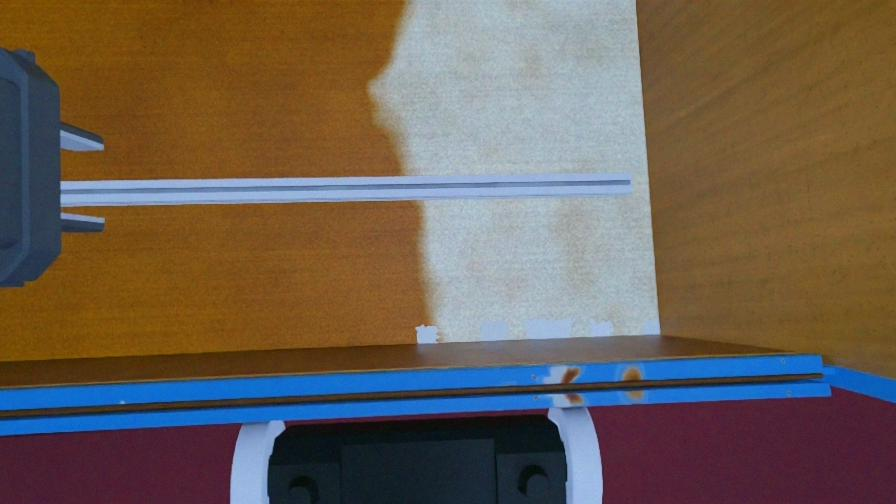

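Emit:
{"op": "move", "data": {
  "base": {"x_m_s":-0.3,"for_s":1.8},
  "cameras": []
}}

Emit:
{"op": "move", "data": {
  "base": {"turn_rad_s":0.7,"for_s":2.246},
  "joints": {"torso_pitch_rad":0.5,"torso_squat_rad":0.6,"left_shoulder_pitch_rad":-0.5,"left_shoulder_roll_rad":0.5,"left_shoulder_yaw_rad":0.1,"left_elbow_rad":-1.2,"left_forearm_roll_rad":0,"left_wrist_pitch_rad":-0.6,"left_hand_roll_rad":-1.3,"right_shoulder_pitch_rad":0.2,"head_tilt_rad":0.3},
  "cameras": []
}}

Emit:
{"op": "move", "data": {
  "base": {"x_m_s":0.35,"for_s":3.2},
  "joints": {"torso_squat_rad":0.8,"left_shoulder_pitch_rad":-0.433,"left_shoulder_roll_rad":0.173,"left_shoulder_yaw_rad":0.102,"left_elbow_rad":-0.6,"left_forearm_roll_rad":0.046,"left_wrist_pitch_rad":-1.289,"left_hand_roll_rad":-1.442},
  "cameras": ["head_camera"]
}}

Scene clock: 210.97 s.
Joint torques (N m): left_arm=[-8.97 10.26 6.67 -3.4 -0.26 -0.45 0.28] | right_arm=[23.91 -4.12 -0.66 9.33 0.13 1.77 -0.15]
External joint torques (N m): left_arm=[-0.05 -0.42 -1.04 -0.13 -0.24 -0.07 0.29] | right_arm=[-1.88 0.29 0.13 -0.01 0.35 0.18 -0.11]
Motor temperatures (°C): left_arm=[36 34 34 37 43 39 41] | right_arm=[41 38 31 41 38 40 36]
Wrist force (N): left_arm=[-2.4 1.6 -9.2] | right_arm=[0.2 -4.2 -9.5]
Wrist torque (N m): left_arm=[-0.45 -0.32 0.26] | right_arm=[0.03 -0.20 -0.27]
Wrist force, peak (N): left_arm=[-2.0 1.5 -9.7] | right_arm=[0.1 -4.1 -10.3]
move: done
base_odometry: x=-0.006 y=-0.691 heading=+0.000
lidar_m: 0.67 0.71 0.98 4.28 1.48 1.08 1.02 1.08 1.45 3.85 2.16 0.71
base_status: done (sent for 1.8 of 1.8 s)
joint_positions: torso_squat_rad=+0.350 torso_shift_rad=+0.000 torso_pitch_rad=+0.900 torso_yaw_rad=+0.000 left_shoulder_pitch_rad=-1.275 left_shoulder_roll_rad=+1.543 left_shoulder_yaw_rad=-0.855 left_elbow_rad=-2.268 left_forearm_roll_rad=+1.077 left_wrist_pitch_rad=+1.100 left_hand_roll_rad=+1.211 left_gripper_m=+0.045 right_shoulder_pitch_rad=+0.300 right_shoulder_roll_rad=-0.150 right_shoulder_yaw_rad=+0.014 right_elbow_rad=-0.220 right_forearm_roll_rad=+0.030 right_wrist_pitch_rad=-0.021 right_hand_roll_rad=+0.014 right_gripper_m=+0.100 head_pan_rad=+0.000 head_tilt_rad=+0.600
joint_status: not commanded
wheel_motors_off: 0
motor_effort: left_wheel=+13(43) right_wheel=-11(32)
chest: x=+0.0144 y=+0.0003 z=+1.1304 quat_wxyz=(+0.900, +0.000, +0.435, +0.000) (m; base frame)
left_hand: x=+0.3433 y=+0.2070 z=+0.8140 quat_wxyz=(+0.996, -0.079, -0.050, -0.004) (m; base frame)
right_hand: x=-0.5788 y=-0.3316 z=+0.8035 quat_wxyz=(+0.886, -0.069, +0.458, +0.031) (m; base frame)
pictures: none
No camera images: "cameras" was empty.

Scene clock: 214.90 s.
Joint torques (N m): left_arm=[-11.08 9.43 3.58 -8.69 0.69 -1.56 0.53] | right_arm=[15.23 -5.12 -0.71 5.8 0.19 0.88 -0.13]
External joint torques (N m): left_arm=[-1.75 -0.6 -1.02 -0.58 0.12 0.02 0.51] | right_arm=[-1.22 -0.26 -0.01 -0.07 0.32 0.05 -0.1]
Motor temperatures (°C): left_arm=[36 34 34 37 43 39 41] | right_arm=[41 38 31 40 38 40 36]
Wrist force (N): left_arm=[0.6 -5.4 -2.3] | right_arm=[-2.4 -3.7 -12.0]
Wrist torque (N m): left_arm=[0.04 -0.11 0.17] | right_arm=[0.05 -0.37 -0.29]
Wrist force, peak (N): left_arm=[-3.2 2.4 -9.3] | right_arm=[-2.4 -3.8 -12.3]
move: done
base_odometry: x=-0.006 y=-0.691 heading=+1.563
lidar_m: 4.38 1.49 1.07 1.00 1.06 1.45 3.78 2.17 0.72 0.68 0.71 0.97
base_status: done (sent for 2.23 of 2.23 s)
joint_positions: torso_squat_rad=+0.600 torso_shift_rad=+0.000 torso_pitch_rad=+0.500 torso_yaw_rad=+0.000 left_shoulder_pitch_rad=-0.500 left_shoulder_roll_rad=+0.500 left_shoulder_yaw_rad=+0.100 left_elbow_rad=-1.200 left_forearm_roll_rad=+0.000 left_wrist_pitch_rad=-0.600 left_hand_roll_rad=-1.300 left_gripper_m=+0.045 right_shoulder_pitch_rad=+0.200 right_shoulder_roll_rad=-0.150 right_shoulder_yaw_rad=+0.014 right_elbow_rad=-0.220 right_forearm_roll_rad=+0.030 right_wrist_pitch_rad=-0.021 right_hand_roll_rad=+0.014 right_gripper_m=+0.100 head_pan_rad=+0.000 head_tilt_rad=+0.300
joint_status: all done
wheel_motors_off: 0
motor_effort: left_wheel=+6(45) right_wheel=+13(52)
chest: x=-0.0796 y=+0.0003 z=+1.1298 quat_wxyz=(+0.969, +0.000, +0.247, +0.000) (m; base frame)
left_hand: x=+0.4572 y=+0.3354 z=+0.8986 quat_wxyz=(+0.351, +0.558, -0.547, -0.516) (m; base frame)
right_hand: x=-0.4366 y=-0.3341 z=+0.5557 quat_wxyz=(+0.971, -0.071, +0.226, +0.030) (m; base frame)
pictures: none
No camera images: "cameras" was empty.

Scene clock: 219.47 s.
Joint torques (N m): left_arm=[-3.64 4.09 -0.04 -4.7 0.32 -1.78 0.21] | right_arm=[15.39 -5.56 0.04 6.24 0.21 0.89 -0.13]
External joint torques (N m): left_arm=[0.64 0.2 -0.99 0.07 0.08 -0.02 0.2] | right_arm=[-1.05 -0.7 0.74 0.38 0.34 0.07 -0.1]
Motor temperatures (°C): left_arm=[36 34 34 37 43 39 41] | right_arm=[40 38 31 40 38 40 36]
Wrist force (N): left_arm=[-0.8 -6.1 -2.1] | right_arm=[-2.0 -3.9 -11.7]
Wrist torque (N m): left_arm=[0.10 -0.18 0.21] | right_arm=[0.08 -0.31 -0.31]
Wrist force, peak (N): left_arm=[-0.9 -6.4 -2.6] | right_arm=[-2.4 -3.8 -12.3]
move: done
base_odometry: x=+0.002 y=+0.429 heading=+1.564
lidar_m: 4.46 1.54 1.08 1.04 1.09 1.45 3.87 1.00 0.72 0.88 0.85 1.24
base_status: done (sent for 3.2 of 3.2 s)
joint_positions: torso_squat_rad=+0.800 torso_shift_rad=+0.000 torso_pitch_rad=+0.500 torso_yaw_rad=+0.000 left_shoulder_pitch_rad=-0.433 left_shoulder_roll_rad=+0.173 left_shoulder_yaw_rad=+0.102 left_elbow_rad=-0.600 left_forearm_roll_rad=+0.046 left_wrist_pitch_rad=-1.289 left_hand_roll_rad=-1.442 left_gripper_m=+0.045 right_shoulder_pitch_rad=+0.200 right_shoulder_roll_rad=-0.150 right_shoulder_yaw_rad=+0.014 right_elbow_rad=-0.220 right_forearm_roll_rad=+0.030 right_wrist_pitch_rad=-0.021 right_hand_roll_rad=+0.014 right_gripper_m=+0.100 head_pan_rad=+0.000 head_tilt_rad=+0.300
joint_status: all done
wheel_motors_off: 0
motor_effort: left_wheel=+8(44) right_wheel=-7(48)
chest: x=-0.0796 y=+0.0003 z=+1.0397 quat_wxyz=(+0.969, +0.000, +0.247, +0.000) (m; base frame)
left_hand: x=+0.2969 y=+0.2752 z=+0.6559 quat_wxyz=(+0.428, +0.542, -0.572, -0.442) (m; base frame)
right_hand: x=-0.4365 y=-0.3341 z=+0.4657 quat_wxyz=(+0.971, -0.071, +0.226, +0.030) (m; base frame)
pictures: head_camera
camera_calibration:
head_camera: T_world_to_cam=[[-0.0579906, -0.99823, 0.013189, -0.00785663], [-0.682111, 0.0299727, -0.730634, 0.961319], [0.728946, -0.0513663, -0.682642, 0.737664], [0, 0, 0, 1]] pos_world=[0.117554, 0.001235, 1.20604]

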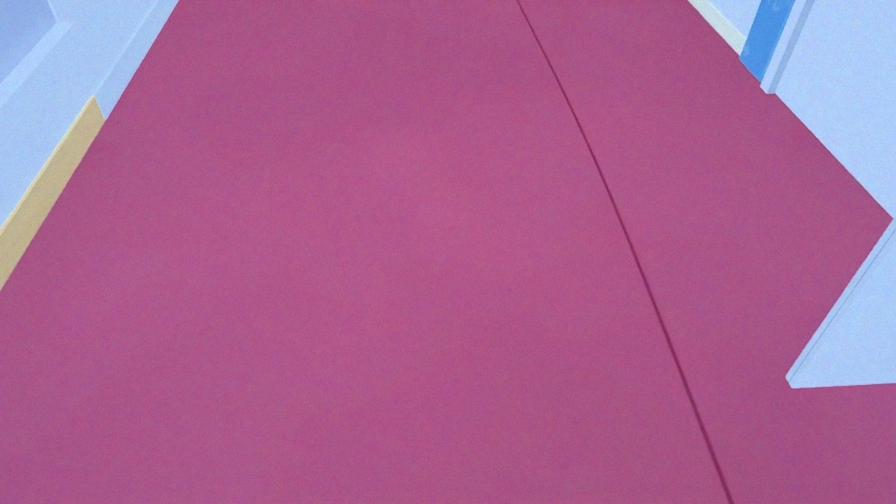

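Emit:
{"op": "move", "data": {
  "base": {"turn_rad_s":-0.7,"for_s":2.236},
  "joints": {"left_elbow_rad":-0.267,"head_pan_rad":0.3,"head_tilt_rad":0.3},
  "cameras": []
}}

Emit:
{"op": "move", "data": {
  "target": {"side":"left","x":0.22,"y":0.293,"z":0.575,"quat_wxyz":[0.520,0.481,-0.479,-0.519]},
  "cameras": []
}}

Emit:
{"op": "move", "data": {
  "base": {"x_m_s":0.3,"for_s":1.32},
  "cameras": ["head_camera","left_wrist_camera"]
}}

Scene clock: 234.33 s.
Joint torques (N m): left_arm=[-2.4 4.51 0.05 -2.69 0.31 -1.79 0.07] | right_arm=[15.78 -5.25 -0.62 5.77 0.15 0.93 -0.25]
External joint torques (N m): left_arm=[-0.59 0.7 -0.56 -0.48 0.07 0.06 0.05] | right_arm=[-0.67 -0.38 0.08 -0.1 0.28 0.11 -0.23]
Motor temperatures (°C): left_arm=[36 34 34 37 43 39 41] | right_arm=[40 38 31 40 38 40 36]
Wrist force (N): left_arm=[-0.7 -6.5 -4.3] | right_arm=[-1.9 -4.1 -11.5]
Wrist torque (N m): left_arm=[0.15 -0.16 0.21] | right_arm=[0.12 -0.28 -0.31]
Wrist force, peak (N): left_arm=[-0.7 -6.5 -4.6] | right_arm=[-2.3 -4.1 -12.0]
move: done
base_odometry: x=+0.002 y=+0.429 heading=+0.001
lidar_m: 0.87 0.84 1.25 4.37 1.51 1.08 1.04 1.09 1.48 3.93 0.98 0.73
base_status: done (sent for 2.23 of 2.23 s)
joint_positions: torso_squat_rad=+0.800 torso_shift_rad=+0.000 torso_pitch_rad=+0.500 torso_yaw_rad=+0.000 left_shoulder_pitch_rad=-0.433 left_shoulder_roll_rad=+0.173 left_shoulder_yaw_rad=+0.102 left_elbow_rad=-0.267 left_forearm_roll_rad=+0.046 left_wrist_pitch_rad=-1.289 left_hand_roll_rad=-1.442 left_gripper_m=+0.045 right_shoulder_pitch_rad=+0.200 right_shoulder_roll_rad=-0.150 right_shoulder_yaw_rad=+0.014 right_elbow_rad=-0.220 right_forearm_roll_rad=+0.030 right_wrist_pitch_rad=-0.021 right_hand_roll_rad=+0.014 right_gripper_m=+0.100 head_pan_rad=+0.300 head_tilt_rad=+0.300
joint_status: all done
wheel_motors_off: 0
motor_effort: left_wheel=+16(40) right_wheel=+5(45)
chest: x=-0.0796 y=+0.0003 z=+1.0397 quat_wxyz=(+0.969, +0.000, +0.247, +0.000) (m; base frame)
left_hand: x=+0.2202 y=+0.2925 z=+0.5605 quat_wxyz=(+0.522, +0.479, -0.478, -0.520) (m; base frame)
right_hand: x=-0.4365 y=-0.3341 z=+0.4657 quat_wxyz=(+0.971, -0.071, +0.226, +0.030) (m; base frame)
pictures: none
No camera images: "cameras" was empty.

Scene clock: 235.40 s.
Joint torques (N m): left_arm=[-0.46 3.13 0.73 -4.53 0.11 -2.11 -0.13] | right_arm=[15.39 -4.67 -0.18 5.44 -0.02 0.87 -0.33]
External joint torques (N m): left_arm=[-0.09 -0.38 -0.33 -0.67 -0.14 -0.26 -0.14] | right_arm=[-1.05 0.2 0.51 -0.42 0.11 0.04 -0.3]
Motor temperatures (°C): left_arm=[36 34 34 37 43 39 41] | right_arm=[40 38 31 40 38 40 36]
Wrist force (N): left_arm=[-0.7 -5.7 -3.8] | right_arm=[-2.2 -4.0 -11.7]
Wrist torque (N m): left_arm=[0.04 -0.12 0.22] | right_arm=[0.09 -0.32 -0.30]
Wrist force, peak (N): left_arm=[-0.9 -6.8 -4.4] | right_arm=[-1.8 -3.8 -12.0]
move: done
base_odometry: x=+0.002 y=+0.429 heading=+0.001
lidar_m: 0.88 0.85 1.24 4.35 1.52 1.09 1.04 1.09 1.48 3.91 0.98 0.73
base_status: not commanded
joint_positions: torso_squat_rad=+0.800 torso_shift_rad=+0.000 torso_pitch_rad=+0.500 torso_yaw_rad=+0.000 left_shoulder_pitch_rad=-0.243 left_shoulder_roll_rad=+0.156 left_shoulder_yaw_rad=+0.085 left_elbow_rad=-0.656 left_forearm_roll_rad=+0.031 left_wrist_pitch_rad=-1.097 left_hand_roll_rad=-1.443 left_gripper_m=+0.045 right_shoulder_pitch_rad=+0.200 right_shoulder_roll_rad=-0.150 right_shoulder_yaw_rad=+0.014 right_elbow_rad=-0.220 right_forearm_roll_rad=+0.030 right_wrist_pitch_rad=-0.021 right_hand_roll_rad=+0.014 right_gripper_m=+0.100 head_pan_rad=+0.300 head_tilt_rad=+0.300
joint_status: all done
wheel_motors_off: 0
motor_effort: left_wheel=+17(18) right_wheel=+5(8)
chest: x=-0.0796 y=+0.0003 z=+1.0397 quat_wxyz=(+0.969, +0.000, +0.247, +0.000) (m; base frame)
left_hand: x=+0.2199 y=+0.2931 z=+0.5751 quat_wxyz=(+0.519, +0.482, -0.480, -0.518) (m; base frame)
left_hand_status: reached (checked arc, planned for 0.7 s): 0 mm and 0.3 deg off.
right_hand: x=-0.4366 y=-0.3341 z=+0.4657 quat_wxyz=(+0.971, -0.071, +0.226, +0.030) (m; base frame)
pictures: none
No camera images: "cameras" was empty.

Scene clock: 237.90 s.
Joint torques (N m): left_arm=[-0.17 3.02 0.66 -3.77 0.02 -2.08 -0.09] | right_arm=[15.22 -5.02 -0.45 5.89 -0.05 0.81 -0.36]
External joint torques (N m): left_arm=[0.2 -0.49 -0.4 0.09 -0.23 -0.23 -0.1] | right_arm=[-1.22 -0.15 0.25 0.03 0.07 -0.01 -0.33]
Motor temperatures (°C): left_arm=[36 34 34 37 43 39 41] | right_arm=[39 38 31 40 38 40 36]
Wrist force (N): left_arm=[-0.4 -5.9 -4.0] | right_arm=[-2.3 -4.0 -12.0]
Wrist torque (N m): left_arm=[0.05 -0.11 0.22] | right_arm=[0.09 -0.33 -0.30]
Wrist force, peak (N): left_arm=[-1.2 -6.4 -4.1] | right_arm=[-2.5 -4.1 -12.0]
move: done
base_odometry: x=+0.402 y=+0.429 heading=+0.001
lidar_m: 0.56 0.48 0.57 4.06 2.10 1.52 1.43 1.51 2.04 1.16 0.40 0.38
base_status: done (sent for 1.33 of 1.33 s)
joint_positions: torso_squat_rad=+0.800 torso_shift_rad=+0.000 torso_pitch_rad=+0.500 torso_yaw_rad=+0.000 left_shoulder_pitch_rad=-0.243 left_shoulder_roll_rad=+0.156 left_shoulder_yaw_rad=+0.085 left_elbow_rad=-0.657 left_forearm_roll_rad=+0.031 left_wrist_pitch_rad=-1.097 left_hand_roll_rad=-1.443 left_gripper_m=+0.045 right_shoulder_pitch_rad=+0.200 right_shoulder_roll_rad=-0.150 right_shoulder_yaw_rad=+0.014 right_elbow_rad=-0.220 right_forearm_roll_rad=+0.030 right_wrist_pitch_rad=-0.021 right_hand_roll_rad=+0.014 right_gripper_m=+0.100 head_pan_rad=+0.300 head_tilt_rad=+0.300
joint_status: not commanded
wheel_motors_off: 0
motor_effort: left_wheel=-8(50) right_wheel=+6(45)
chest: x=-0.0796 y=+0.0003 z=+1.0397 quat_wxyz=(+0.969, +0.000, +0.247, +0.000) (m; base frame)
left_hand: x=+0.2200 y=+0.2930 z=+0.5752 quat_wxyz=(+0.518, +0.482, -0.480, -0.518) (m; base frame)
right_hand: x=-0.4365 y=-0.3341 z=+0.4657 quat_wxyz=(+0.971, -0.071, +0.226, +0.030) (m; base frame)
pictures: head_camera, left_wrist_camera
camera_calibration:
head_camera: T_world_to_cam=[[0.203087, -0.970562, -0.129479, 0.154713], [-0.680326, -0.0447638, -0.731542, 0.962377], [0.704211, 0.236655, -0.669389, 0.722448], [0, 0, 0, 1]] pos_world=[0.114554, 0.022268, 1.20765]
left_wrist_camera: T_world_to_cam=[[-0.0303149, -0.999296, 0.0221061, 0.286176], [-0.539383, -0.00226478, -0.842057, 0.635611], [0.841514, -0.0374506, -0.538935, 0.214625], [0, 0, 0, 1]] pos_world=[0.170903, 0.295452, 0.644564]

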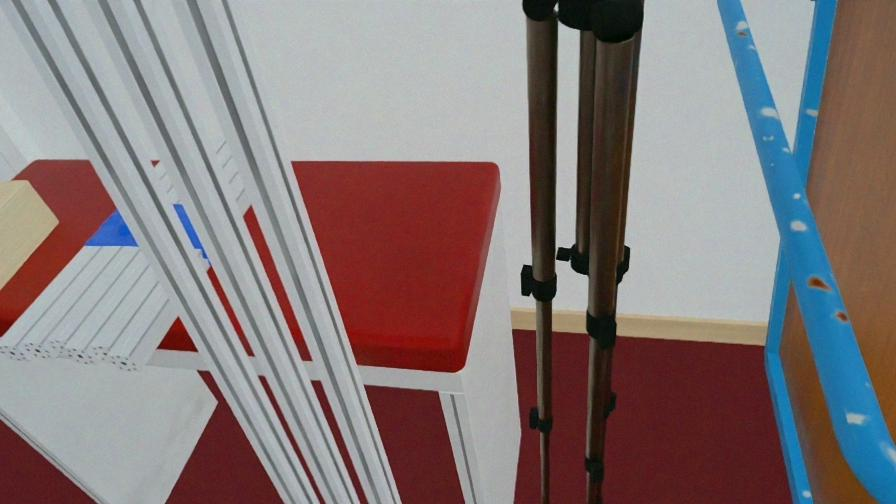

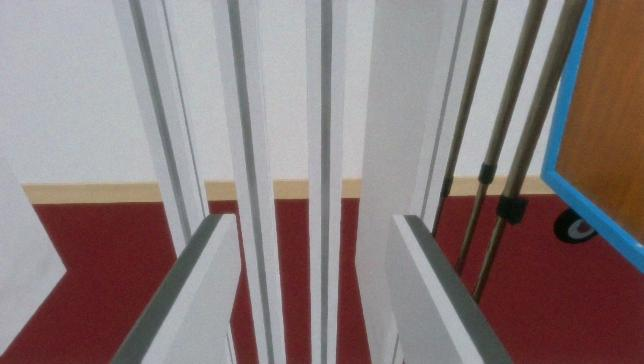

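Emit:
{"op": "move", "data": {
  "base": {"x_m_s":0.15,"for_s":1.05},
  "cameras": ["left_wrist_camera"]
}}

Scene clock: 243.37 s.
Joint torques (N m): left_arm=[0.55 3.56 0.47 -3.89 0.01 -2.03 -0.06] | right_arm=[15.12 -5.36 -0.27 5.84 -0.08 0.76 -0.25]
External joint torques (N m): left_arm=[0.92 0.05 -0.59 -0.02 -0.24 -0.18 -0.07] | right_arm=[-1.32 -0.5 0.43 -0.02 0.05 -0.06 -0.22]
Motor temperatures (°C): left_arm=[36 34 34 37 43 39 41] | right_arm=[39 38 31 40 38 40 36]
Wrist force (N): left_arm=[-0.7 -5.9 -4.3] | right_arm=[-1.9 -3.9 -11.7]
Wrist torque (N m): left_arm=[0.04 -0.15 0.25] | right_arm=[0.09 -0.29 -0.29]
Wrist force, peak (N): left_arm=[-0.7 -6.3 -4.4] | right_arm=[-2.4 -4.0 -12.0]
move: done
base_odometry: x=+0.562 y=+0.429 heading=+0.000
lidar_m: 0.39 0.33 0.35 3.47 2.34 1.68 1.59 1.68 2.25 0.54 0.29 0.44
base_status: done (sent for 1.07 of 1.07 s)
joint_positions: torso_squat_rad=+0.800 torso_shift_rad=+0.000 torso_pitch_rad=+0.500 torso_yaw_rad=+0.000 left_shoulder_pitch_rad=-0.243 left_shoulder_roll_rad=+0.156 left_shoulder_yaw_rad=+0.085 left_elbow_rad=-0.657 left_forearm_roll_rad=+0.031 left_wrist_pitch_rad=-1.097 left_hand_roll_rad=-1.443 left_gripper_m=+0.045 right_shoulder_pitch_rad=+0.200 right_shoulder_roll_rad=-0.150 right_shoulder_yaw_rad=+0.014 right_elbow_rad=-0.220 right_forearm_roll_rad=+0.030 right_wrist_pitch_rad=-0.021 right_hand_roll_rad=+0.014 right_gripper_m=+0.100 head_pan_rad=+0.300 head_tilt_rad=+0.300
joint_status: not commanded
wheel_motors_off: 0
motor_effort: left_wheel=-8(22) right_wheel=+7(38)
chest: x=-0.0796 y=+0.0003 z=+1.0397 quat_wxyz=(+0.969, +0.000, +0.247, +0.000) (m; base frame)
left_hand: x=+0.2200 y=+0.2930 z=+0.5752 quat_wxyz=(+0.518, +0.482, -0.480, -0.518) (m; base frame)
right_hand: x=-0.4365 y=-0.3341 z=+0.4657 quat_wxyz=(+0.971, -0.071, +0.226, +0.030) (m; base frame)
pictures: left_wrist_camera
camera_calibration:
left_wrist_camera: T_world_to_cam=[[-0.0303163, -0.999296, 0.0221075, 0.286175], [-0.539393, -0.00226484, -0.842051, 0.635605], [0.841508, -0.0374525, -0.538944, 0.214629], [0, 0, 0, 1]] pos_world=[0.170905, 0.295451, 0.644558]

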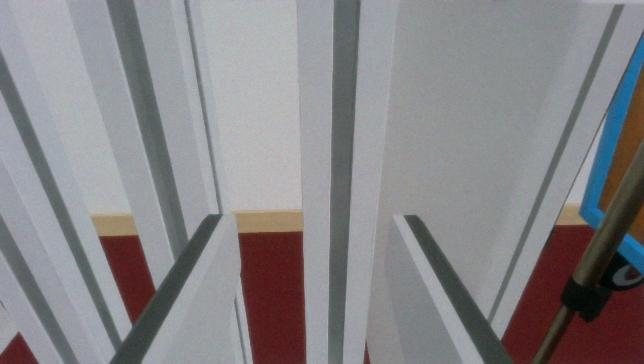

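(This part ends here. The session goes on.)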